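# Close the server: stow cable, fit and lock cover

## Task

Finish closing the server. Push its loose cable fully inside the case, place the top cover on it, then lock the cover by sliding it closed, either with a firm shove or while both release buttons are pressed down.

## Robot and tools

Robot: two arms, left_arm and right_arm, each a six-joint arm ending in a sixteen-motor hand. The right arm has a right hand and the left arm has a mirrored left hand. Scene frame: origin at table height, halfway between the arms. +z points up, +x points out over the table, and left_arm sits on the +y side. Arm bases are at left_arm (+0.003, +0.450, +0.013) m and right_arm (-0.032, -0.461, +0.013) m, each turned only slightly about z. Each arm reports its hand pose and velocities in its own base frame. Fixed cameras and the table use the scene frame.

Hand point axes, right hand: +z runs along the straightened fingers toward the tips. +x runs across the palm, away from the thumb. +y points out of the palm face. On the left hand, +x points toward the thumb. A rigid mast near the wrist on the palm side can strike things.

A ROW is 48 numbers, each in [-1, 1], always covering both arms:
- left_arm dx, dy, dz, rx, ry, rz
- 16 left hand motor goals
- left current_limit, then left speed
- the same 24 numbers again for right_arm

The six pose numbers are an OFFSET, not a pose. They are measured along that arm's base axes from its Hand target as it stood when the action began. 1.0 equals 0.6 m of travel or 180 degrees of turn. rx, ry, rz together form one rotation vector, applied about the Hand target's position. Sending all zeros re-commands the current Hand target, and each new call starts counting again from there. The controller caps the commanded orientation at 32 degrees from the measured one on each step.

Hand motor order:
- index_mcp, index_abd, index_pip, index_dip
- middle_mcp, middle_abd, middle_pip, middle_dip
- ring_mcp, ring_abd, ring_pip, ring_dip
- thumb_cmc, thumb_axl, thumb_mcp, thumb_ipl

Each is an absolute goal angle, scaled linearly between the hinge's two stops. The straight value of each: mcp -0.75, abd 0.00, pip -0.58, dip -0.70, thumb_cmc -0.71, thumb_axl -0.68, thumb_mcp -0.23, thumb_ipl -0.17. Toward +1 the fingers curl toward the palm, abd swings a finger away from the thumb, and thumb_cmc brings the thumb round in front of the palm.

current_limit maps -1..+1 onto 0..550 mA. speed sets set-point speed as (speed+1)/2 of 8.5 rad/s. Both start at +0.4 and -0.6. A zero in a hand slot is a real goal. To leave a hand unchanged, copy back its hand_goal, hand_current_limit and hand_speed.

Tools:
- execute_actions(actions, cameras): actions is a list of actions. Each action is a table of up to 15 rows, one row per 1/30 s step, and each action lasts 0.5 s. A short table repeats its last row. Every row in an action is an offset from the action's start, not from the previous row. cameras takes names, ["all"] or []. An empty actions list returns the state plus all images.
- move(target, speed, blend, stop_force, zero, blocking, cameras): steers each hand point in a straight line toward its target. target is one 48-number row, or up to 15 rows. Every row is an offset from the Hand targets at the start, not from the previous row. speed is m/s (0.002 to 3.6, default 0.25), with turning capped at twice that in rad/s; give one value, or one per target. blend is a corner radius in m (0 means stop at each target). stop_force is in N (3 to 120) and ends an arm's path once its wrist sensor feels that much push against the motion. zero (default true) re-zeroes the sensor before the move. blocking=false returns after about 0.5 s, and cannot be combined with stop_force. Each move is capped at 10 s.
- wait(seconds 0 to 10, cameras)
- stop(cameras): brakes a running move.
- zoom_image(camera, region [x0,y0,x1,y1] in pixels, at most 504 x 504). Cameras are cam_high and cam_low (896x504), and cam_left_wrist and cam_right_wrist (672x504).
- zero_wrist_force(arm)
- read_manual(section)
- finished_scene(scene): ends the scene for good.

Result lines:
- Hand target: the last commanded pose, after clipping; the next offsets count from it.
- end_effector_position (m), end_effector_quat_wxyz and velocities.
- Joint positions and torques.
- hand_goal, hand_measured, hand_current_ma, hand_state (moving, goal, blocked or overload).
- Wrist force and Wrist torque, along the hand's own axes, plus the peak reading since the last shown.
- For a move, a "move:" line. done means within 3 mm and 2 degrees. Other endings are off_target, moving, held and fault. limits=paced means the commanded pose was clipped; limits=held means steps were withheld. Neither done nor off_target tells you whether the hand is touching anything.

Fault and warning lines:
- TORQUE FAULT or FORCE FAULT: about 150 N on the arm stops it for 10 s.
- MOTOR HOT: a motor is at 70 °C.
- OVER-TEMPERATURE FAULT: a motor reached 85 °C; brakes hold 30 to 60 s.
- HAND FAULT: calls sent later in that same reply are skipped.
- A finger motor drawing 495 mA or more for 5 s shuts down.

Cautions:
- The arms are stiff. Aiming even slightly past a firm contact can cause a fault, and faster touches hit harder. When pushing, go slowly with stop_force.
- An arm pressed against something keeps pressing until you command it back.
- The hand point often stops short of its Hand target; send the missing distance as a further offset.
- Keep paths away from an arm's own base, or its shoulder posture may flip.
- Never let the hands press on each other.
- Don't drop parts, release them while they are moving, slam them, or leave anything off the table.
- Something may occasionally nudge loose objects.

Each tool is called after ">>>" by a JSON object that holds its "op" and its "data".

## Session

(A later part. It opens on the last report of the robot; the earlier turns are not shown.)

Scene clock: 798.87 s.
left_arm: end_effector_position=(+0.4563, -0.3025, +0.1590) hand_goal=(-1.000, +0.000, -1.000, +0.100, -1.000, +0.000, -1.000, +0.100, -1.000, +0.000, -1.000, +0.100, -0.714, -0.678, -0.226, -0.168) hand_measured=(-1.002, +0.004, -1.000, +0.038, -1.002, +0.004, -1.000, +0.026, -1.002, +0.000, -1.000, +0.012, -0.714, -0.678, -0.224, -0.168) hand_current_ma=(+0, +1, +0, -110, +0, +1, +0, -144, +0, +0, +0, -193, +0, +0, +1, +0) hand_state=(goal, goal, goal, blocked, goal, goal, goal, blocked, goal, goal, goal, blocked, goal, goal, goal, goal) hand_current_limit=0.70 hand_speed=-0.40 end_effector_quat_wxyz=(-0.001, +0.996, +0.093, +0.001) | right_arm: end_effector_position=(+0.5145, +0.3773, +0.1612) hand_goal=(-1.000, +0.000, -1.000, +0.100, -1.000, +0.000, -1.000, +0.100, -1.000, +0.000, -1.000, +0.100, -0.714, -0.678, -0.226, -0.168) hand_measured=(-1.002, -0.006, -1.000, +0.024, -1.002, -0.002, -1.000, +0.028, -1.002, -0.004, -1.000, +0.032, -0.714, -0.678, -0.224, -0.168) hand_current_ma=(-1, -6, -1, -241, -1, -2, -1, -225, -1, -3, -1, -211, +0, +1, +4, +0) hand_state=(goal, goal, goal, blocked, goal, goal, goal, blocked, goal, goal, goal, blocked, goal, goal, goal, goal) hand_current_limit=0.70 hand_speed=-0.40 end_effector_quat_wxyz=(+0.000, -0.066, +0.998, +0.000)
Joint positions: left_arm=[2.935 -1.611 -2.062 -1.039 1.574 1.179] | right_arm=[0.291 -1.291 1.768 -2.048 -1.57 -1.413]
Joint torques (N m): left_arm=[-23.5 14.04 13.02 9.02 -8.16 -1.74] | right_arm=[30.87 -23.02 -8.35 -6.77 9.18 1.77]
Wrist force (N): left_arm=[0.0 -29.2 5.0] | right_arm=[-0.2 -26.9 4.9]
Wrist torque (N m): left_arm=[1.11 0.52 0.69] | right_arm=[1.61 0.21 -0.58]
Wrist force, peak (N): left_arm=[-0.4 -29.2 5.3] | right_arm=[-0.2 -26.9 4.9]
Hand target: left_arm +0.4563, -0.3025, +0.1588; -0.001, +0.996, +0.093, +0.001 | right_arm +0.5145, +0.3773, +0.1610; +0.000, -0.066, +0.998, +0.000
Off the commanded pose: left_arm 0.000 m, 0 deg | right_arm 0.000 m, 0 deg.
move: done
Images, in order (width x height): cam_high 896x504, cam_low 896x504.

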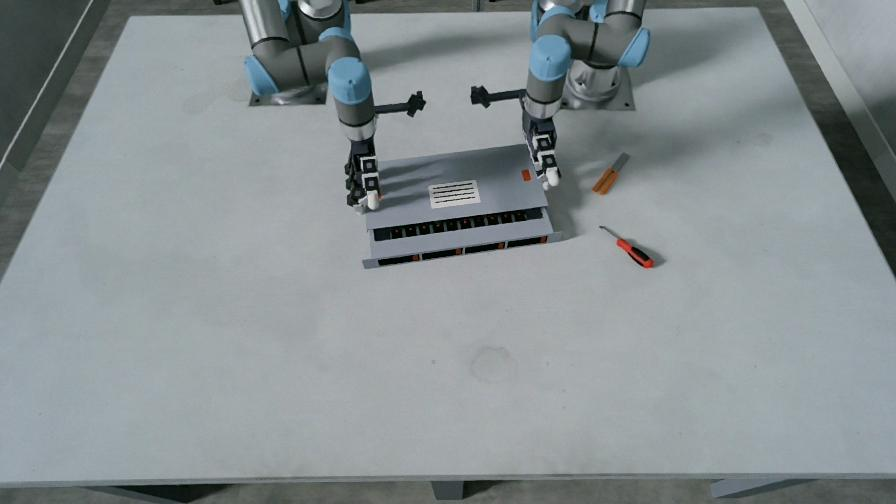

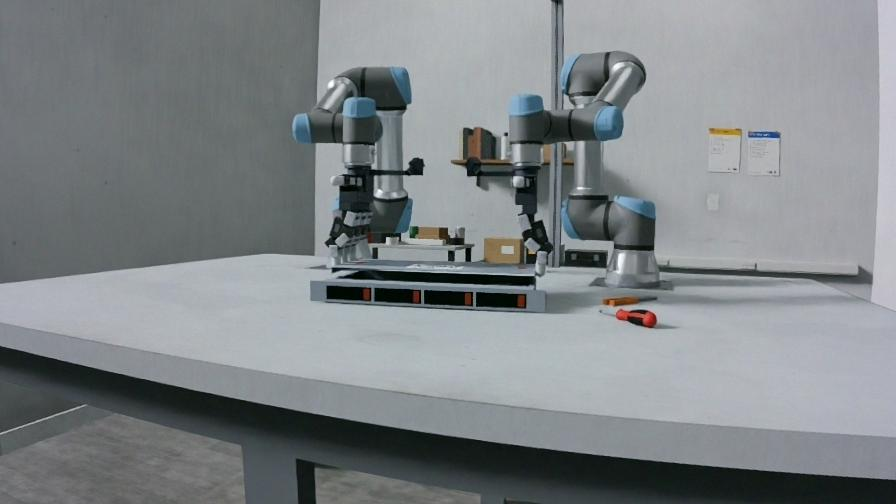

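>>> {"op": "move", "data": {"target": [0.0018,0.0004,0,0,0,0.0011,-1,0,-1,0.1,-1,0,-1,0.1,-1,0,-1,0.1,-0.714,-0.678,-0.226,-0.168,0.7,-0.4,0.0031,0.0005,0,0,0,0.0011,-1,0,-1,0.1,-1,0,-1,0.1,-1,0,-1,0.1,-0.714,-0.678,-0.226,-0.168,0.7,-0.4], "speed": 0.015}}

>>> {"op": "move", "data": {"target": [0,0,-0.05,0,0,0,-1,0,-1,0.1,-1,0,-1,0.1,-1,0,-1,0.1,-0.714,-0.678,-0.226,-0.168,0.7,-0.4,0,0,-0.05,0,0,0,-1,0,-1,0.1,-1,0,-1,0.1,-1,0,-1,0.1,-0.714,-0.678,-0.226,-0.168,0.7,-0.4], "speed": 0.012, "stop_force": 4, "cameras": ["cam_high", "cam_low"]}}

>>> {"op": "zoom_image", "data": {"camera": "cam_high", "region": [350, 180, 430, 250]}}

>>> {"op": "zoom_image", "data": {"camera": "cam_high", "region": [490, 160, 570, 230]}}

>>> {"op": "zoom_image", "data": {"camera": "cam_low", "region": [300, 230, 400, 310]}}

>>> {"op": "zoom_image", "data": {"camera": "cam_low", "region": [460, 230, 560, 310]}}

Scene clock: 868.80 s.
left_arm: end_effector_position=(+0.4573, -0.3023, +0.1588) hand_goal=(-1.000, +0.000, -1.000, +0.100, -1.000, +0.000, -1.000, +0.100, -1.000, +0.000, -1.000, +0.100, -0.714, -0.678, -0.226, -0.168) hand_measured=(-1.002, +0.002, -1.000, +0.038, -1.002, +0.002, -1.000, +0.026, -1.002, +0.000, -1.000, +0.012, -0.714, -0.678, -0.224, -0.168) hand_current_ma=(+0, +1, +0, -110, +0, +1, +0, -144, +0, +0, +0, -193, +0, +0, +1, +0) hand_state=(goal, goal, goal, blocked, goal, goal, goal, blocked, goal, goal, goal, blocked, goal, goal, goal, goal) hand_current_limit=0.70 hand_speed=-0.40 end_effector_quat_wxyz=(-0.001, +0.996, +0.094, +0.001) | right_arm: end_effector_position=(+0.5162, +0.3776, +0.1610) hand_goal=(-1.000, +0.000, -1.000, +0.100, -1.000, +0.000, -1.000, +0.100, -1.000, +0.000, -1.000, +0.100, -0.714, -0.678, -0.226, -0.168) hand_measured=(-1.002, -0.006, -1.000, +0.024, -1.002, -0.002, -1.000, +0.026, -1.002, -0.004, -1.000, +0.032, -0.714, -0.678, -0.224, -0.168) hand_current_ma=(-1, -6, -1, -241, -1, -2, -1, -230, -2, -3, -1, -211, +0, +1, +4, +0) hand_state=(goal, goal, goal, blocked, goal, goal, goal, blocked, goal, goal, goal, blocked, goal, goal, goal, goal) hand_current_limit=0.70 hand_speed=-0.40 end_effector_quat_wxyz=(+0.000, -0.068, +0.998, +0.000)
Joint positions: left_arm=[2.936 -1.612 -2.06 -1.039 1.574 1.176] | right_arm=[0.29 -1.287 1.763 -2.047 -1.57 -1.416]
Joint torques (N m): left_arm=[2.53 14.54 45.3 6.89 -9.11 -1.69] | right_arm=[-2.92 -22.6 -45.43 -2.18 9.29 -1.33]
Wrist force (N): left_arm=[-0.3 -29.4 5.5] | right_arm=[0.3 -27.1 4.7]
Wrist torque (N m): left_arm=[1.12 0.63 0.59] | right_arm=[1.66 0.22 -0.64]
Wrist force, peak (N): left_arm=[-0.3 -31.0 4.9] | right_arm=[-0.2 -28.6 5.1]
Hand target: left_arm +0.4574, -0.3023, +0.1588; -0.001, +0.996, +0.094, +0.001 | right_arm +0.5164, +0.3776, +0.1610; +0.000, -0.068, +0.998, +0.000
Off the commanded pose: left_arm 0.000 m, 0 deg | right_arm 0.000 m, 0 deg.
move: done

Scene clock: 871.93 s.
left_arm: end_effector_position=(+0.4574, -0.3023, +0.1477) hand_goal=(-1.000, +0.000, -1.000, +0.100, -1.000, +0.000, -1.000, +0.100, -1.000, +0.000, -1.000, +0.100, -0.714, -0.678, -0.226, -0.168) hand_measured=(-1.002, +0.002, -1.000, +0.038, -1.002, +0.002, -1.000, +0.026, -1.002, -0.002, -1.000, +0.012, -0.714, -0.678, -0.224, -0.168) hand_current_ma=(+0, +0, +0, -110, +0, +0, +0, -144, +0, +0, +0, -193, +0, +0, +1, +0) hand_state=(goal, goal, goal, blocked, goal, goal, goal, blocked, goal, goal, goal, blocked, goal, goal, goal, goal) hand_current_limit=0.70 hand_speed=-0.40 end_effector_quat_wxyz=(-0.001, +0.996, +0.094, +0.001) | right_arm: end_effector_position=(+0.5164, +0.3776, +0.1405) hand_goal=(-1.000, +0.000, -1.000, +0.100, -1.000, +0.000, -1.000, +0.100, -1.000, +0.000, -1.000, +0.100, -0.714, -0.678, -0.226, -0.168) hand_measured=(-1.002, -0.004, -1.000, +0.024, -1.002, -0.002, -1.000, +0.026, -1.002, -0.004, -1.000, +0.032, -0.714, -0.678, -0.224, -0.168) hand_current_ma=(-1, -6, -1, -241, -1, -2, -1, -230, -2, -3, -1, -211, +0, +1, +4, +0) hand_state=(goal, goal, goal, blocked, goal, goal, goal, blocked, goal, goal, goal, blocked, goal, goal, goal, goal) hand_current_limit=0.70 hand_speed=-0.40 end_effector_quat_wxyz=(+0.000, -0.068, +0.998, +0.000)
Joint positions: left_arm=[2.936 -1.628 -2.077 -1.006 1.574 1.176] | right_arm=[0.29 -1.263 1.79 -2.098 -1.57 -1.417]
Joint torques (N m): left_arm=[1.95 38.17 42.22 2.84 -8.43 -1.71] | right_arm=[-2.08 -51.56 -39.15 -0.97 8.05 -1.27]
Wrist force (N): left_arm=[-0.4 -25.4 4.6] | right_arm=[-0.9 -26.4 -1.3]
Wrist torque (N m): left_arm=[0.98 0.47 0.44] | right_arm=[2.24 -0.22 -0.77]
Wrist force, peak (N): left_arm=[0.0 -30.6 5.1] | right_arm=[0.2 -27.9 4.6]
Hand target: left_arm +0.4574, -0.3023, +0.1477; -0.001, +0.996, +0.094, +0.001 (not the last commanded pose) | right_arm +0.5164, +0.3776, +0.1405; +0.000, -0.068, +0.998, +0.000 (not the last commanded pose)
Off the commanded pose: left_arm 0.019 m, 0 deg | right_arm 0.010 m, 0 deg.
move: contact (left_arm, right_arm)
Images, in order (width x height): cam_high 896x504, cam_low 896x504.

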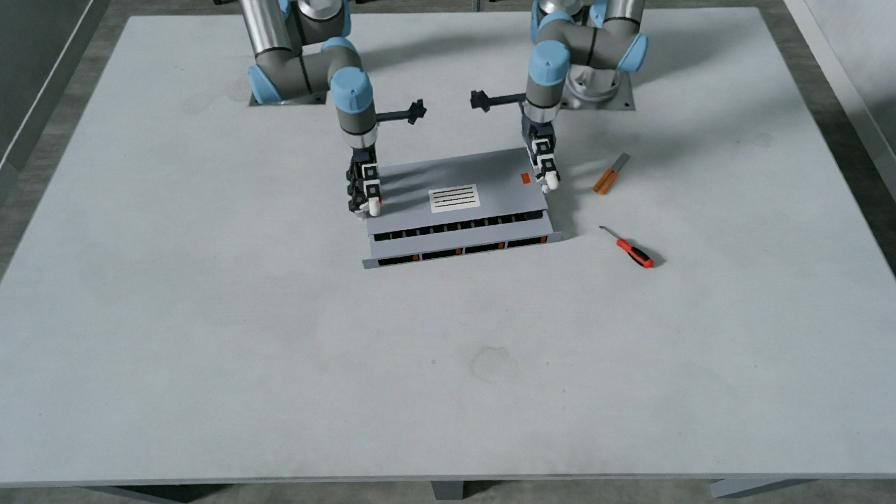

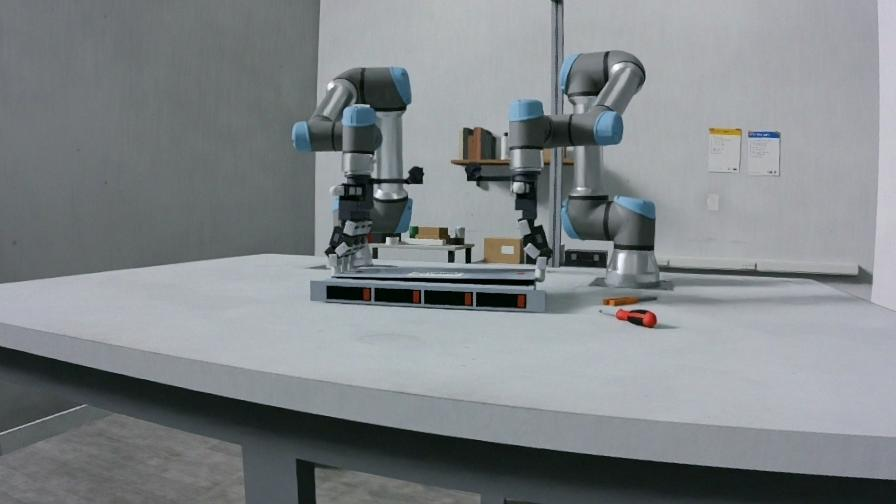

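Scaled by 6.300 from the camera's 896x504 image, which has a finer 1280x720 frame.

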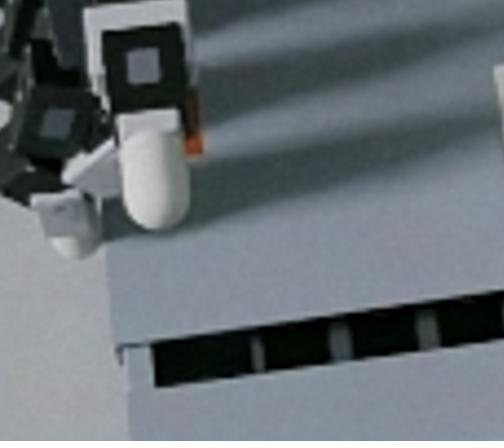

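Scaled by 6.300 from the camera's 896x504 image, which has a finer 1280x720 frame.

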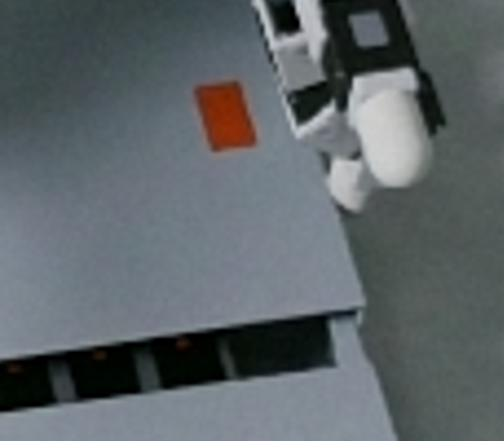

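Scaled by 5.040 from the camera's 896x504 image, which has a finer 1280x720 frame.

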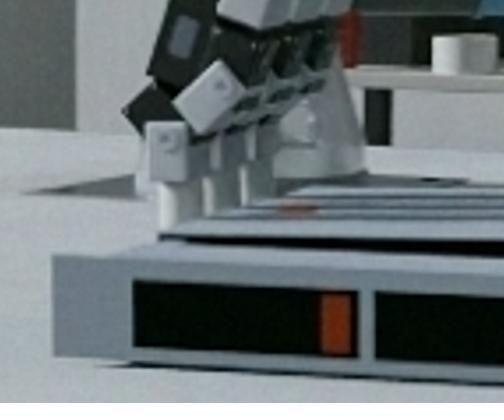

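Scaled by 5.040 from the camera's 896x504 image, which has a finer 1280x720 frame.

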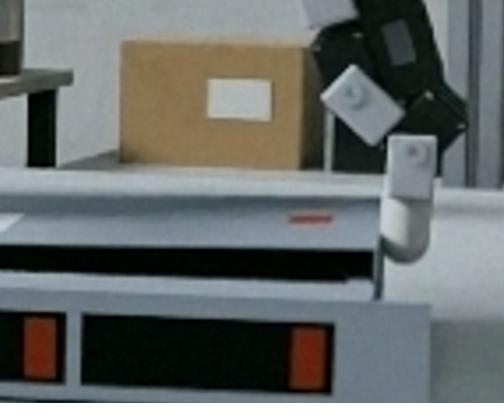

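>>> {"op": "zoom_image", "data": {"camera": "cam_low", "region": [510, 255, 560, 300]}}

>>> {"op": "zoom_image", "data": {"camera": "cam_high", "region": [525, 140, 565, 225]}}

>>> {"op": "execute_actions", "data": {"actions": [], "cameras": ["cam_left_wrist"]}}

>>> {"op": "zoom_image", "data": {"camera": "cam_left_wrist", "region": [250, 120, 500, 290]}}

Scaled by 10.080 from the camera's 896x504 image, which has a finer 1280x720 frame.

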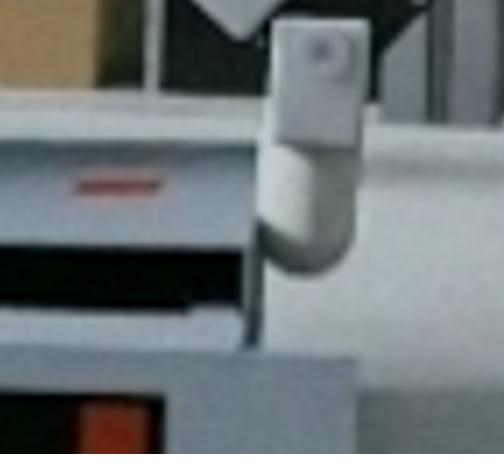

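Scaled by 5.929 from the camera's 896x504 image, which has a finer 1280x720 frame.

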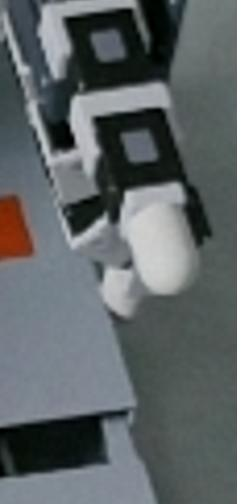

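Scene clock: 881.90 s.
left_arm: end_effector_position=(+0.4574, -0.3023, +0.1477) hand_goal=(-1.000, +0.000, -1.000, +0.100, -1.000, +0.000, -1.000, +0.100, -1.000, +0.000, -1.000, +0.100, -0.714, -0.678, -0.226, -0.168) hand_measured=(-1.002, +0.002, -1.000, +0.038, -1.002, +0.002, -1.000, +0.026, -1.002, -0.002, -1.000, +0.012, -0.714, -0.678, -0.224, -0.168) hand_current_ma=(+0, +0, +0, -110, +0, +0, +0, -144, +0, +0, +0, -193, +0, +0, +1, +0) hand_state=(goal, goal, goal, blocked, goal, goal, goal, blocked, goal, goal, goal, blocked, goal, goal, goal, goal) hand_current_limit=0.70 hand_speed=-0.40 end_effector_quat_wxyz=(-0.001, +0.996, +0.094, +0.001) | right_arm: end_effector_position=(+0.5164, +0.3776, +0.1405) hand_goal=(-1.000, +0.000, -1.000, +0.100, -1.000, +0.000, -1.000, +0.100, -1.000, +0.000, -1.000, +0.100, -0.714, -0.678, -0.226, -0.168) hand_measured=(-1.002, -0.004, -1.000, +0.024, -1.002, -0.002, -1.000, +0.026, -1.002, -0.004, -1.000, +0.032, -0.714, -0.678, -0.224, -0.168) hand_current_ma=(-1, -6, -1, -241, -1, -2, -1, -230, -2, -3, -1, -211, +0, +1, +4, +0) hand_state=(goal, goal, goal, blocked, goal, goal, goal, blocked, goal, goal, goal, blocked, goal, goal, goal, goal) hand_current_limit=0.70 hand_speed=-0.40 end_effector_quat_wxyz=(+0.000, -0.068, +0.998, +0.000)
Joint positions: left_arm=[2.936 -1.628 -2.077 -1.006 1.574 1.176] | right_arm=[0.29 -1.263 1.79 -2.098 -1.57 -1.417]
Joint velocities: within noise
Joint torques (N m): left_arm=[2.33 37.87 42.21 5.54 -8.36 -1.87] | right_arm=[-3.01 -51.67 -39.88 -0.96 8.1 -1.2]
Wrist force (N): left_arm=[-0.6 -25.3 4.6] | right_arm=[-0.8 -26.1 -1.2]
Wrist torque (N m): left_arm=[1.00 0.50 0.43] | right_arm=[2.28 -0.23 -0.76]
Wrist force, peak (N): left_arm=[-0.7 -26.0 5.1] | right_arm=[-0.7 -26.7 -1.5]
Hand target: left_arm +0.4574, -0.3023, +0.1477; -0.001, +0.996, +0.094, +0.001 (not the last commanded pose) | right_arm +0.5164, +0.3776, +0.1405; +0.000, -0.068, +0.998, +0.000 (not the last commanded pose)
Off the commanded pose: left_arm 0.019 m, 0 deg | right_arm 0.010 m, 0 deg.
camera_calibration:
cam_left_wrist: T_world_to_cam=[[-0.857251, 0.514752, 0.0123071, 0.512664], [0.372667, 0.603779, 0.704677, -0.133819], [0.355303, 0.608672, -0.709421, 0.257105], [0, 0, 0, 1]] pos_world=[0.398002, -0.33959, 0.270385]
Images, in order (width x height): cam_left_wrist 672x504.

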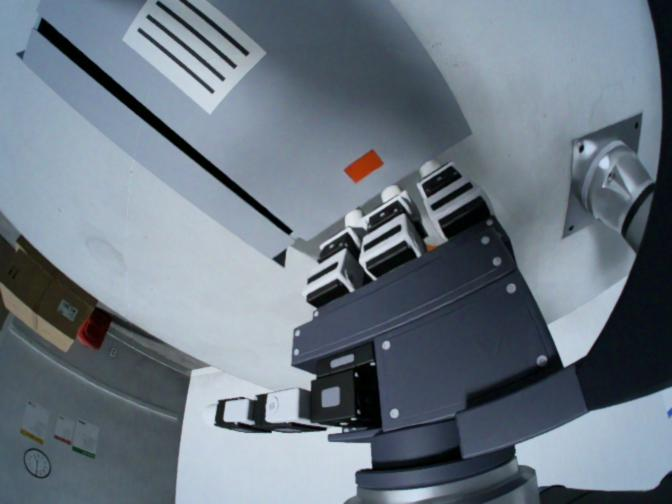

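Scaled by 2.016 from the camera's 672x504 image, which has a finer 960x720 frame.

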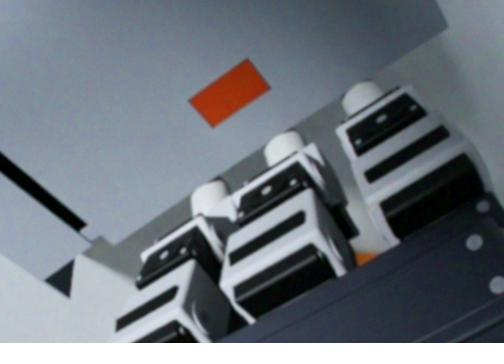

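>>> {"op": "move", "data": {"target": [0,0,-0.02,0,0,0,-1,0,-1,0.1,-1,0,-1,0.1,-1,0,-1,0.1,-0.714,-0.678,-0.226,-0.168,0.7,-0.4,0,0,0,0,0,0,-1,0,-1,0.1,-1,0,-1,0.1,-1,0,-1,0.1,-0.714,-0.678,-0.226,-0.168,0.7,-0.4], "speed": 0.01, "stop_force": 7, "cameras": ["cam_high", "cam_low"]}}

>>> {"op": "zoom_image", "data": {"camera": "cam_high", "region": [490, 160, 570, 230]}}

>>> {"op": "zoom_image", "data": {"camera": "cam_low", "region": [460, 230, 560, 310]}}

Scene clock: 925.63 s.
left_arm: end_effector_position=(+0.4576, -0.3023, +0.1472) hand_goal=(-1.000, +0.000, -1.000, +0.100, -1.000, +0.000, -1.000, +0.100, -1.000, +0.000, -1.000, +0.100, -0.714, -0.678, -0.226, -0.168) hand_measured=(-1.002, +0.004, -1.000, +0.038, -1.002, +0.004, -1.000, +0.026, -1.002, +0.000, -1.000, +0.012, -0.714, -0.678, -0.224, -0.168) hand_current_ma=(+0, +1, +0, -110, +0, +1, +0, -144, +0, +0, +0, -193, +0, +0, +1, +0) hand_state=(goal, goal, goal, blocked, goal, goal, goal, blocked, goal, goal, goal, blocked, goal, goal, goal, goal) hand_current_limit=0.70 hand_speed=-0.40 end_effector_quat_wxyz=(-0.001, +0.996, +0.094, +0.001) | right_arm: end_effector_position=(+0.5164, +0.3776, +0.1405) hand_goal=(-1.000, +0.000, -1.000, +0.100, -1.000, +0.000, -1.000, +0.100, -1.000, +0.000, -1.000, +0.100, -0.714, -0.678, -0.226, -0.168) hand_measured=(-1.002, -0.004, -1.000, +0.024, -1.002, -0.002, -1.000, +0.026, -1.002, -0.004, -1.000, +0.032, -0.714, -0.678, -0.224, -0.168) hand_current_ma=(-2, -6, -1, -241, -1, -2, -1, -230, -2, -3, -1, -211, +0, +1, +4, +0) hand_state=(goal, goal, goal, blocked, goal, goal, goal, blocked, goal, goal, goal, blocked, goal, goal, goal, goal) hand_current_limit=0.70 hand_speed=-0.40 end_effector_quat_wxyz=(+0.000, -0.068, +0.998, +0.000)
Joint positions: left_arm=[2.936 -1.629 -2.078 -1.004 1.574 1.176] | right_arm=[0.29 -1.263 1.79 -2.098 -1.57 -1.417]
Joint torques (N m): left_arm=[1.95 34.77 39.54 1.54 -8.32 -1.82] | right_arm=[-1.99 -40.68 -33.97 -1.11 7.98 -1.16]
Wrist force (N): left_arm=[-0.4 -28.6 -3.3] | right_arm=[-0.6 -27.1 -0.1]
Wrist torque (N m): left_arm=[1.97 0.25 0.54] | right_arm=[2.18 -0.26 -0.73]
Wrist force, peak (N): left_arm=[-1.3 -29.7 -7.4] | right_arm=[0.1 -27.2 -2.7]
Hand target: left_arm +0.4576, -0.3023, +0.1472; -0.001, +0.996, +0.094, +0.001 (not the last commanded pose) | right_arm +0.5164, +0.3776, +0.1405; +0.000, -0.068, +0.998, +0.000
Off the commanded pose: left_arm 0.012 m, 0 deg | right_arm 0.000 m, 0 deg.
move: contact (left_arm)
Images, in order (width x height): cam_high 896x504, cam_low 896x504.

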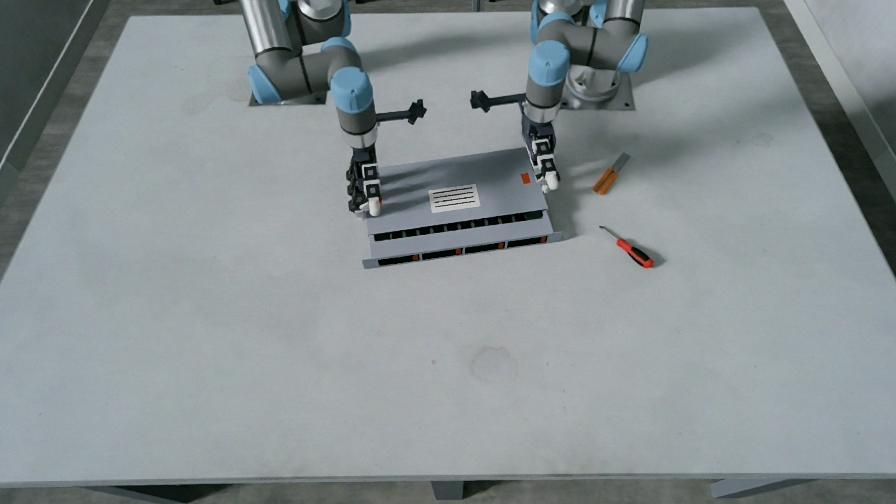

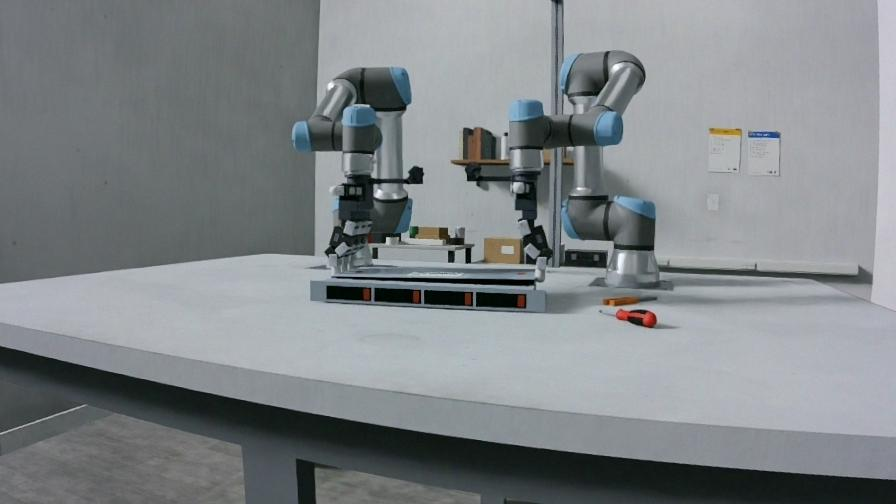

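Scaled by 6.300 from the camera's 896x504 image, which has a finer 1280x720 frame.

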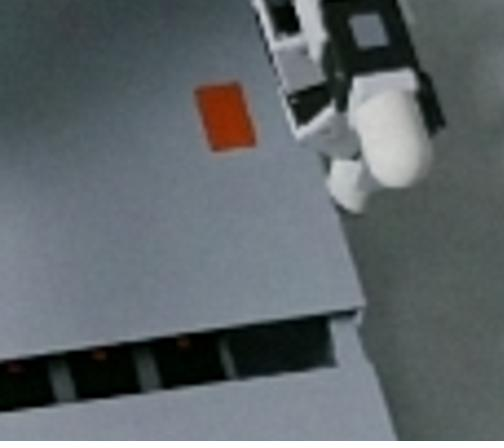

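Scaled by 5.040 from the camera's 896x504 image, which has a finer 1280x720 frame.

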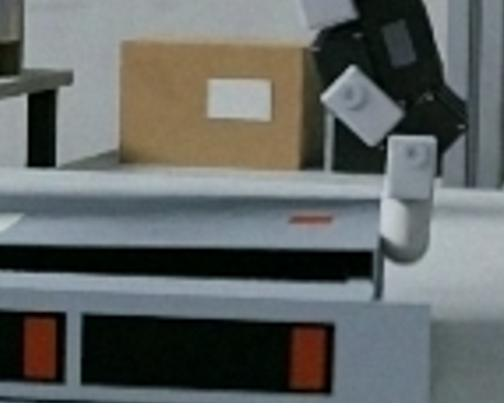

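>>> {"op": "zoom_image", "data": {"camera": "cam_low", "region": [525, 272, 545, 292]}}

>>> {"op": "zoom_image", "data": {"camera": "cam_low", "region": [320, 267, 345, 292]}}

>>> {"op": "zoom_image", "data": {"camera": "cam_high", "region": [530, 190, 560, 220]}}

>>> {"op": "zoom_image", "data": {"camera": "cam_high", "region": [355, 215, 385, 245]}}

Scaled by 25.200 from the camera's 896x504 image, which has a finer 1280x720 frame.

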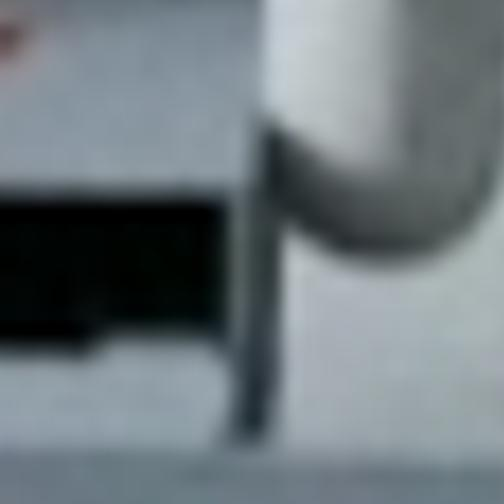

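Scaled by 20.160 from the camera's 896x504 image, which has a finer 1280x720 frame.

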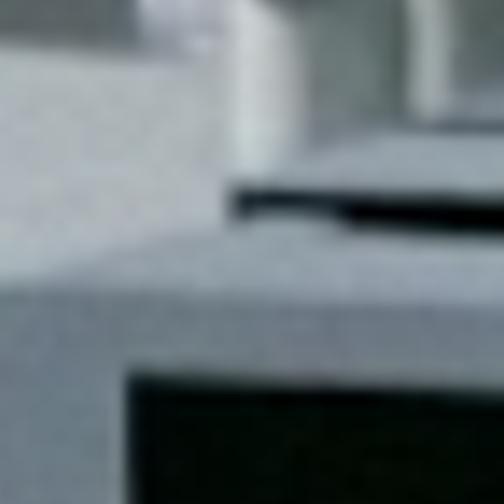

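Scaled by 16.800 from the camera's 896x504 image, which has a finer 1280x720 frame.

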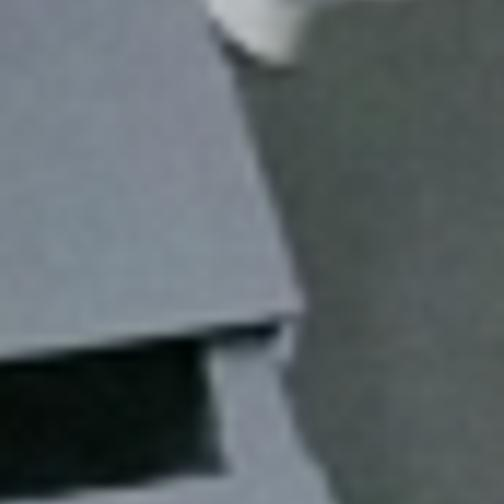

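Scaled by 16.800 from the camera's 896x504 image, which has a finer 1280x720 frame.

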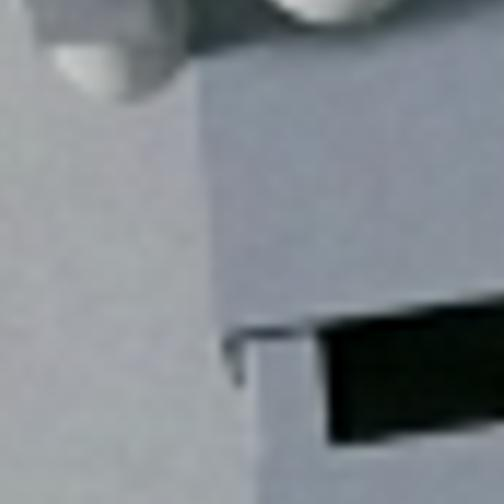

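>>> {"op": "move", "data": {"target": [[0,0,0.02,0,0,0,-1,0,-1,0.1,-1,0,-1,0.1,-1,0,-1,0.1,-0.714,-0.678,-0.226,-0.168,0.7,-0.4,0,0,0.031,0,0,0,-1,0,-1,0.1,-1,0,-1,0.1,-1,0,-1,0.1,-0.714,-0.678,-0.226,-0.168,0.7,-0.4],[0,0,0.06,0,0,0,-1,0,-1,0.1,-1,0,-1,0.1,-1,0,-1,0.1,-0.714,-0.678,-0.226,-0.168,0.7,-0.4,0,0,0.071,0,0,0,-1,0,-1,0.1,-1,0,-1,0.1,-1,0,-1,0.1,-0.714,-0.678,-0.226,-0.168,0.7,-0.4]], "speed": 0.03}}

>>> {"op": "move", "data": {"target": [-0.1633,-0.0332,0,0,0,0,-1,0,-1,0.1,-1,0,-1,0.1,-1,0,-1,0.1,-0.714,-0.678,-0.226,-0.168,0.7,-0.4,-0.1648,-0.0247,0,0,0,0,-1,0,-1,0.1,-1,0,-1,0.1,-1,0,-1,0.1,-0.714,-0.678,-0.226,-0.168,0.7,-0.4], "speed": 0.05, "cameras": ["cam_high", "cam_low"]}}

>>> {"op": "zoom_image", "data": {"camera": "cam_high", "region": [480, 150, 560, 230]}}

>>> {"op": "zoom_image", "data": {"camera": "cam_low", "region": [440, 230, 560, 310]}}

Scene clock: 975.77 s.
left_arm: end_effector_position=(+0.4576, -0.3023, +0.1831) hand_goal=(-1.000, +0.000, -1.000, +0.100, -1.000, +0.000, -1.000, +0.100, -1.000, +0.000, -1.000, +0.100, -0.714, -0.678, -0.226, -0.168) hand_measured=(-1.002, +0.002, -1.000, +0.036, -1.002, +0.002, -1.000, +0.026, -1.002, -0.002, -1.000, +0.012, -0.714, -0.678, -0.224, -0.168) hand_current_ma=(+0, +0, +0, -113, +0, +0, +0, -144, +0, +0, +0, -193, +0, +0, +1, +0) hand_state=(goal, goal, goal, blocked, goal, goal, goal, blocked, goal, goal, goal, blocked, goal, goal, goal, goal) hand_current_limit=0.70 hand_speed=-0.40 end_effector_quat_wxyz=(-0.001, +0.996, +0.094, +0.001) | right_arm: end_effector_position=(+0.5164, +0.3776, +0.1830) hand_goal=(-1.000, +0.000, -1.000, +0.100, -1.000, +0.000, -1.000, +0.100, -1.000, +0.000, -1.000, +0.100, -0.714, -0.678, -0.226, -0.168) hand_measured=(-1.002, -0.006, -1.000, +0.024, -1.002, -0.002, -1.000, +0.026, -1.002, -0.004, -1.000, +0.032, -0.714, -0.678, -0.224, -0.168) hand_current_ma=(-2, -7, -1, -241, -1, -3, -1, -232, -2, -4, -1, -212, +0, +1, +4, +0) hand_state=(goal, goal, goal, blocked, goal, goal, goal, blocked, goal, goal, goal, blocked, goal, goal, goal, goal) hand_current_limit=0.70 hand_speed=-0.40 end_effector_quat_wxyz=(+0.000, -0.068, +0.998, +0.000)
Joint positions: left_arm=[2.936 -1.582 -2.021 -1.107 1.574 1.176] | right_arm=[0.29 -1.309 1.731 -1.992 -1.57 -1.417]
Joint torques (N m): left_arm=[-1.59 38.34 45.7 2.45 -9.32 -1.23] | right_arm=[-0.83 -55.7 -45.02 -1.38 11.61 0.2]
Wrist force (N): left_arm=[-0.2 -31.0 4.9] | right_arm=[0.1 -28.7 4.9]
Wrist torque (N m): left_arm=[1.26 0.28 0.65] | right_arm=[1.72 -0.10 -0.68]
Wrist force, peak (N): left_arm=[0.2 -31.4 4.9] | right_arm=[0.1 -28.7 4.9]
Hand target: left_arm +0.4576, -0.3023, +0.1832; -0.001, +0.996, +0.094, +0.001 | right_arm +0.5164, +0.3776, +0.1831; +0.000, -0.068, +0.998, +0.000
Off the commanded pose: left_arm 0.000 m, 0 deg | right_arm 0.000 m, 0 deg.
move: done

Scene clock: 978.30 s.
left_arm: end_effector_position=(+0.3598, -0.3222, +0.1832) hand_goal=(-1.000, +0.000, -1.000, +0.100, -1.000, +0.000, -1.000, +0.100, -1.000, +0.000, -1.000, +0.100, -0.714, -0.678, -0.226, -0.168) hand_measured=(-1.002, +0.002, -1.000, +0.028, -1.002, +0.002, -1.000, +0.024, -1.002, -0.002, -1.000, +0.012, -0.714, -0.678, -0.224, -0.168) hand_current_ma=(+0, +0, +0, -140, +0, +0, +0, -154, +0, +0, +0, -193, +0, +0, +1, +0) hand_state=(goal, goal, goal, blocked, goal, goal, goal, blocked, goal, goal, goal, blocked, goal, goal, goal, goal) hand_current_limit=0.70 hand_speed=-0.40 end_effector_quat_wxyz=(-0.001, +0.996, +0.094, +0.001) | right_arm: end_effector_position=(+0.4177, +0.3628, +0.1831) hand_goal=(-1.000, +0.000, -1.000, +0.100, -1.000, +0.000, -1.000, +0.100, -1.000, +0.000, -1.000, +0.100, -0.714, -0.678, -0.226, -0.168) hand_measured=(-1.002, -0.004, -1.000, +0.024, -1.002, -0.002, -1.000, +0.026, -1.002, -0.002, -1.000, +0.032, -0.714, -0.678, -0.224, -0.168) hand_current_ma=(-2, -5, -1, -247, -1, -1, -1, -234, -1, -3, -1, -212, +0, +1, +4, +0) hand_state=(goal, goal, goal, blocked, goal, goal, goal, blocked, goal, goal, goal, blocked, goal, goal, goal, goal) hand_current_limit=0.70 hand_speed=-0.40 end_effector_quat_wxyz=(+0.000, -0.068, +0.998, +0.000)
Joint positions: left_arm=[2.83 -1.396 -2.189 -1.126 1.574 1.07] | right_arm=[0.32 -1.519 1.98 -2.031 -1.57 -1.387]
Joint torques (N m): left_arm=[-22.04 27.04 14.71 2.78 -4.53 -2.21] | right_arm=[28.61 -41.77 -8.31 -6.69 6.18 1.8]
Wrist force (N): left_arm=[-0.5 -30.4 5.0] | right_arm=[0.0 -27.8 4.9]
Wrist torque (N m): left_arm=[1.21 0.22 0.69] | right_arm=[1.71 -0.05 -0.50]
Wrist force, peak (N): left_arm=[-0.6 -31.9 4.8] | right_arm=[0.4 -29.2 5.0]
Hand target: left_arm +0.3596, -0.3222, +0.1832; -0.001, +0.996, +0.094, +0.001 | right_arm +0.4175, +0.3628, +0.1831; +0.000, -0.068, +0.998, +0.000
Off the commanded pose: left_arm 0.000 m, 0 deg | right_arm 0.000 m, 0 deg.
move: done
Images, in order (width x height): cam_high 896x504, cam_low 896x504.

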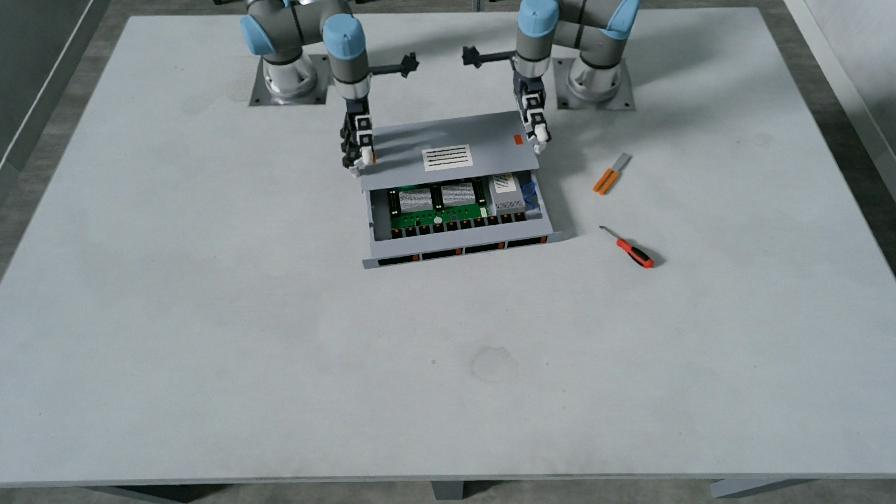

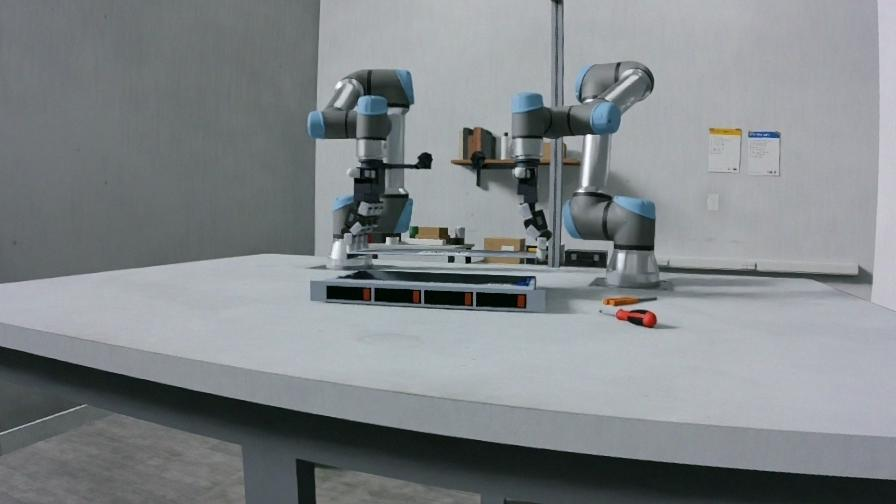

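Scaled by 6.300 from the camera's 896x504 image, which has a finer 1280x720 frame.

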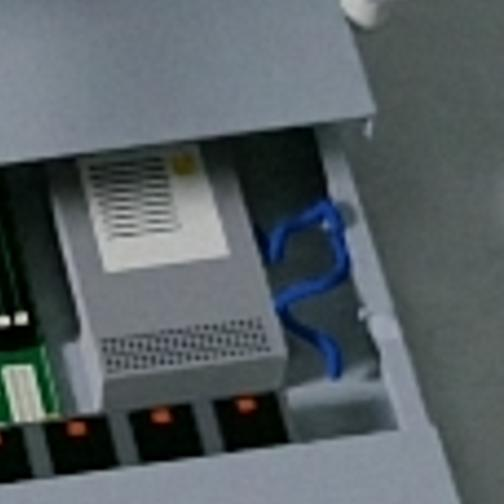

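Scaled by 4.200 from the camera's 896x504 image, which has a finer 1280x720 frame.

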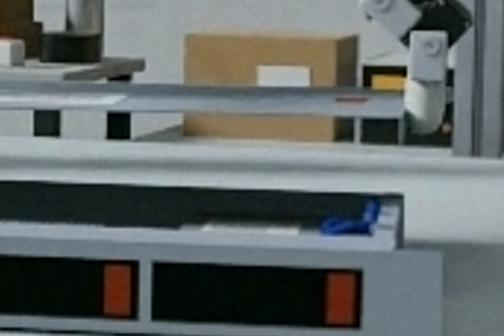

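>>> {"op": "move", "data": {"target": [[-0.1878,-0.0381,0,0,0,0,-1,0,-1,0.1,-1,0,-1,0.1,-1,0,-1,0.1,-0.714,-0.678,-0.226,-0.168,0.7,-0.4,-0.1896,-0.0284,0,0,0,0,-1,0,-1,0.1,-1,0,-1,0.1,-1,0,-1,0.1,-0.714,-0.678,-0.226,-0.168,0.7,-0.4],[-0.1878,-0.0381,-0.11,0,0,0,-1,0,-1,0.1,-1,0,-1,0.1,-1,0,-1,0.1,-0.714,-0.678,-0.226,-0.168,0.7,-0.4,-0.1896,-0.0284,-0.11,0,0,0,-1,0,-1,0.1,-1,0,-1,0.1,-1,0,-1,0.1,-0.714,-0.678,-0.226,-0.168,0.7,-0.4]], "speed": 0.05}}

>>> {"op": "move", "data": {"target": [0,0,-0.05,0,0,0,-1,0,-1,0.1,-1,0,-1,0.1,-1,0,-1,0.1,-0.714,-0.678,-0.226,-0.168,0.7,-0.4,0,0,-0.05,0,0,0,-1,0,-1,0.1,-1,0,-1,0.1,-1,0,-1,0.1,-0.714,-0.678,-0.226,-0.168,0.7,-0.4], "speed": 0.012, "stop_force": 4, "cameras": ["cam_high", "cam_low"]}}

>>> {"op": "zoom_image", "data": {"camera": "cam_high", "region": [480, 140, 560, 220]}}

>>> {"op": "zoom_image", "data": {"camera": "cam_low", "region": [480, 260, 560, 310]}}

Scene clock: 1021.77 s.
left_arm: end_effector_position=(+0.2469, -0.3450, +0.1173) hand_goal=(-1.000, +0.000, -1.000, +0.100, -1.000, +0.000, -1.000, +0.100, -1.000, +0.000, -1.000, +0.100, -0.714, -0.678, -0.226, -0.168) hand_measured=(-1.002, +0.002, -1.000, +0.028, -1.002, +0.002, -1.000, +0.024, -1.002, -0.002, -1.000, +0.012, -0.714, -0.678, -0.224, -0.168) hand_current_ma=(+0, +0, +0, -140, +0, +0, +0, -154, +0, +0, +0, -193, +0, +0, +1, +0) hand_state=(goal, goal, goal, blocked, goal, goal, goal, blocked, goal, goal, goal, blocked, goal, goal, goal, goal) hand_current_limit=0.70 hand_speed=-0.40 end_effector_quat_wxyz=(-0.001, +0.996, +0.094, +0.001) | right_arm: end_effector_position=(+0.3038, +0.3457, +0.1172) hand_goal=(-1.000, +0.000, -1.000, +0.100, -1.000, +0.000, -1.000, +0.100, -1.000, +0.000, -1.000, +0.100, -0.714, -0.678, -0.226, -0.168) hand_measured=(-1.002, -0.004, -1.000, +0.022, -1.000, -0.002, -1.000, +0.026, -1.000, -0.002, -1.000, +0.034, -0.714, -0.678, -0.224, -0.168) hand_current_ma=(-2, -5, -1, -248, -1, -1, -1, -235, -1, -3, +0, -203, +0, +1, +4, +0) hand_state=(goal, goal, goal, blocked, goal, goal, goal, blocked, goal, goal, goal, blocked, goal, goal, goal, goal) hand_current_limit=0.70 hand_speed=-0.40 end_effector_quat_wxyz=(+0.000, -0.068, +0.998, +0.000)
Joint positions: left_arm=[2.639 -1.31 -2.446 -0.955 1.574 0.879] | right_arm=[0.374 -1.675 2.328 -2.224 -1.57 -1.333]
Joint torques (N m): left_arm=[-15.9 3.71 14.31 10.9 -4.41 -2.33] | right_arm=[4.7 -5.91 -8.08 -6.62 4.63 1.76]
Wrist force (N): left_arm=[-0.7 -24.2 5.1] | right_arm=[0.2 -22.0 5.1]
Wrist torque (N m): left_arm=[0.76 0.13 0.60] | right_arm=[1.16 -0.23 -0.32]
Wrist force, peak (N): left_arm=[-0.4 -31.8 5.4] | right_arm=[0.0 -29.3 5.3]
Hand target: left_arm +0.2469, -0.3451, +0.1172; -0.001, +0.996, +0.094, +0.001 | right_arm +0.3038, +0.3457, +0.1171; +0.000, -0.068, +0.998, +0.000
Off the commanded pose: left_arm 0.000 m, 0 deg | right_arm 0.000 m, 0 deg.
move: done

Scene clock: 1024.37 s.
left_arm: end_effector_position=(+0.2469, -0.3450, +0.1018) hand_goal=(-1.000, +0.000, -1.000, +0.100, -1.000, +0.000, -1.000, +0.100, -1.000, +0.000, -1.000, +0.100, -0.714, -0.678, -0.226, -0.168) hand_measured=(-1.002, +0.002, -1.000, +0.028, -1.002, +0.002, -1.000, +0.024, -1.002, -0.002, -1.000, +0.012, -0.714, -0.678, -0.224, -0.168) hand_current_ma=(+0, +0, +0, -140, +0, +0, +0, -154, +0, +0, +0, -193, +0, +0, +1, +0) hand_state=(goal, goal, goal, blocked, goal, goal, goal, blocked, goal, goal, goal, blocked, goal, goal, goal, goal) hand_current_limit=0.70 hand_speed=-0.40 end_effector_quat_wxyz=(-0.001, +0.996, +0.094, +0.001) | right_arm: end_effector_position=(+0.3037, +0.3457, +0.1042) hand_goal=(-1.000, +0.000, -1.000, +0.100, -1.000, +0.000, -1.000, +0.100, -1.000, +0.000, -1.000, +0.100, -0.714, -0.678, -0.226, -0.168) hand_measured=(-1.002, -0.004, -1.000, +0.022, -1.000, +0.000, -1.000, +0.026, -1.000, -0.002, -1.000, +0.036, -0.714, -0.678, -0.224, -0.168) hand_current_ma=(-2, -3, -1, -248, -1, +0, -1, -235, -1, -2, +0, -196, +0, +1, +4, +0) hand_state=(goal, goal, goal, blocked, goal, goal, goal, blocked, goal, goal, goal, blocked, goal, goal, goal, goal) hand_current_limit=0.70 hand_speed=-0.40 end_effector_quat_wxyz=(+0.000, -0.068, +0.998, +0.000)
Joint positions: left_arm=[2.639 -1.345 -2.472 -0.894 1.574 0.879] | right_arm=[0.374 -1.648 2.347 -2.269 -1.57 -1.333]
Joint torques (N m): left_arm=[-13.54 22.83 43.81 2.54 -6.5 -1.04] | right_arm=[19.92 -27.04 -37.1 -1.15 9.16 1.27]
Wrist force (N): left_arm=[0.1 -22.3 2.1] | right_arm=[-0.2 -19.7 -2.8]
Wrist torque (N m): left_arm=[1.05 0.16 0.66] | right_arm=[1.83 -0.17 -0.36]
Wrist force, peak (N): left_arm=[-1.0 -27.0 -11.1] | right_arm=[0.9 -22.0 -9.2]
Hand target: left_arm +0.2469, -0.3450, +0.1018; -0.001, +0.996, +0.094, +0.001 (not the last commanded pose) | right_arm +0.3037, +0.3457, +0.1042; +0.000, -0.068, +0.998, +0.000 (not the last commanded pose)
Off the commanded pose: left_arm 0.015 m, 0 deg | right_arm 0.017 m, 0 deg.
move: contact (left_arm, right_arm)
Images, in order (width x height): cam_high 896x504, cam_low 896x504.

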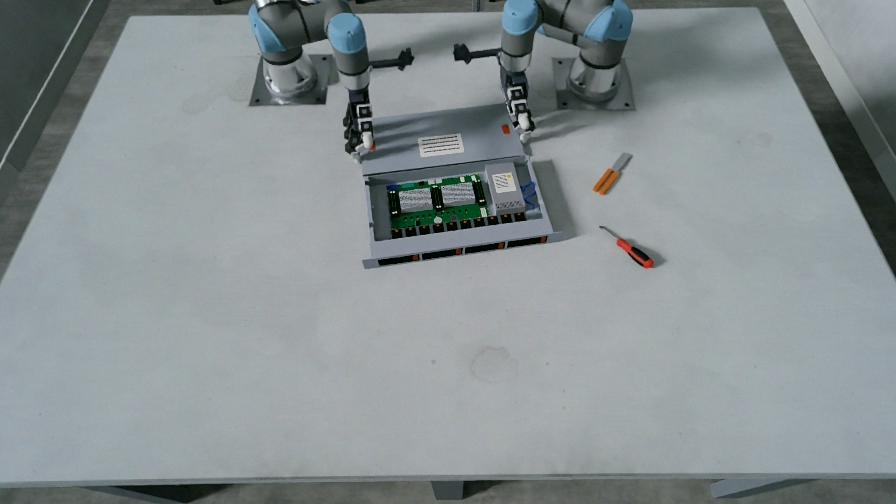

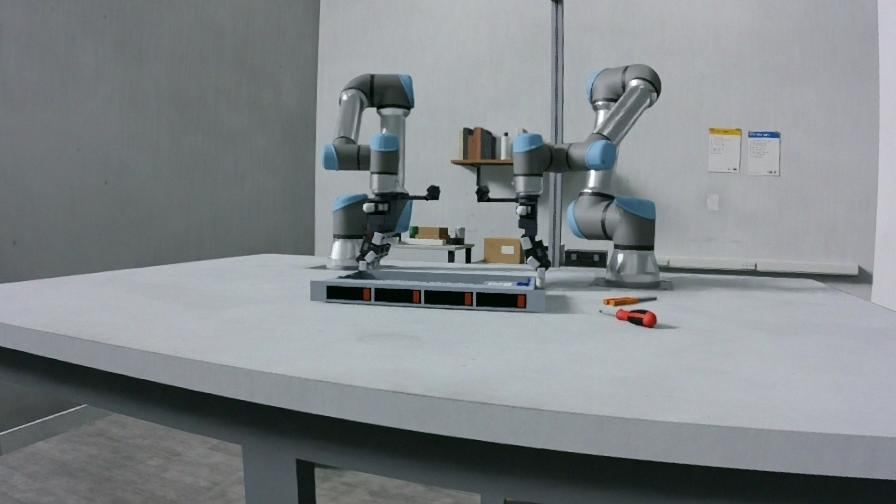

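Scaled by 6.300 from the camera's 896x504 image, which has a finer 1280x720 frame.

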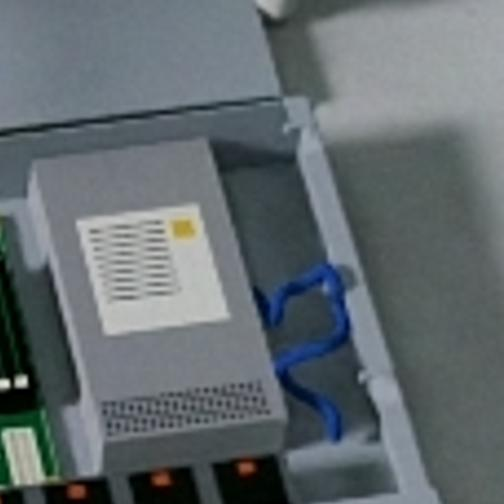

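Scaled by 6.300 from the camera's 896x504 image, which has a finer 1280x720 frame.

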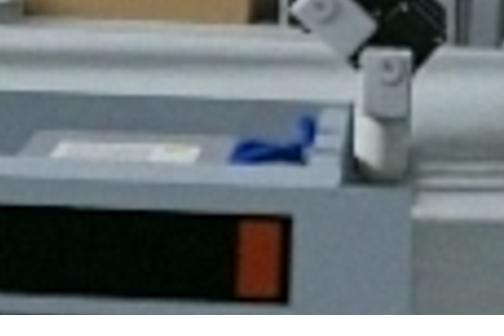

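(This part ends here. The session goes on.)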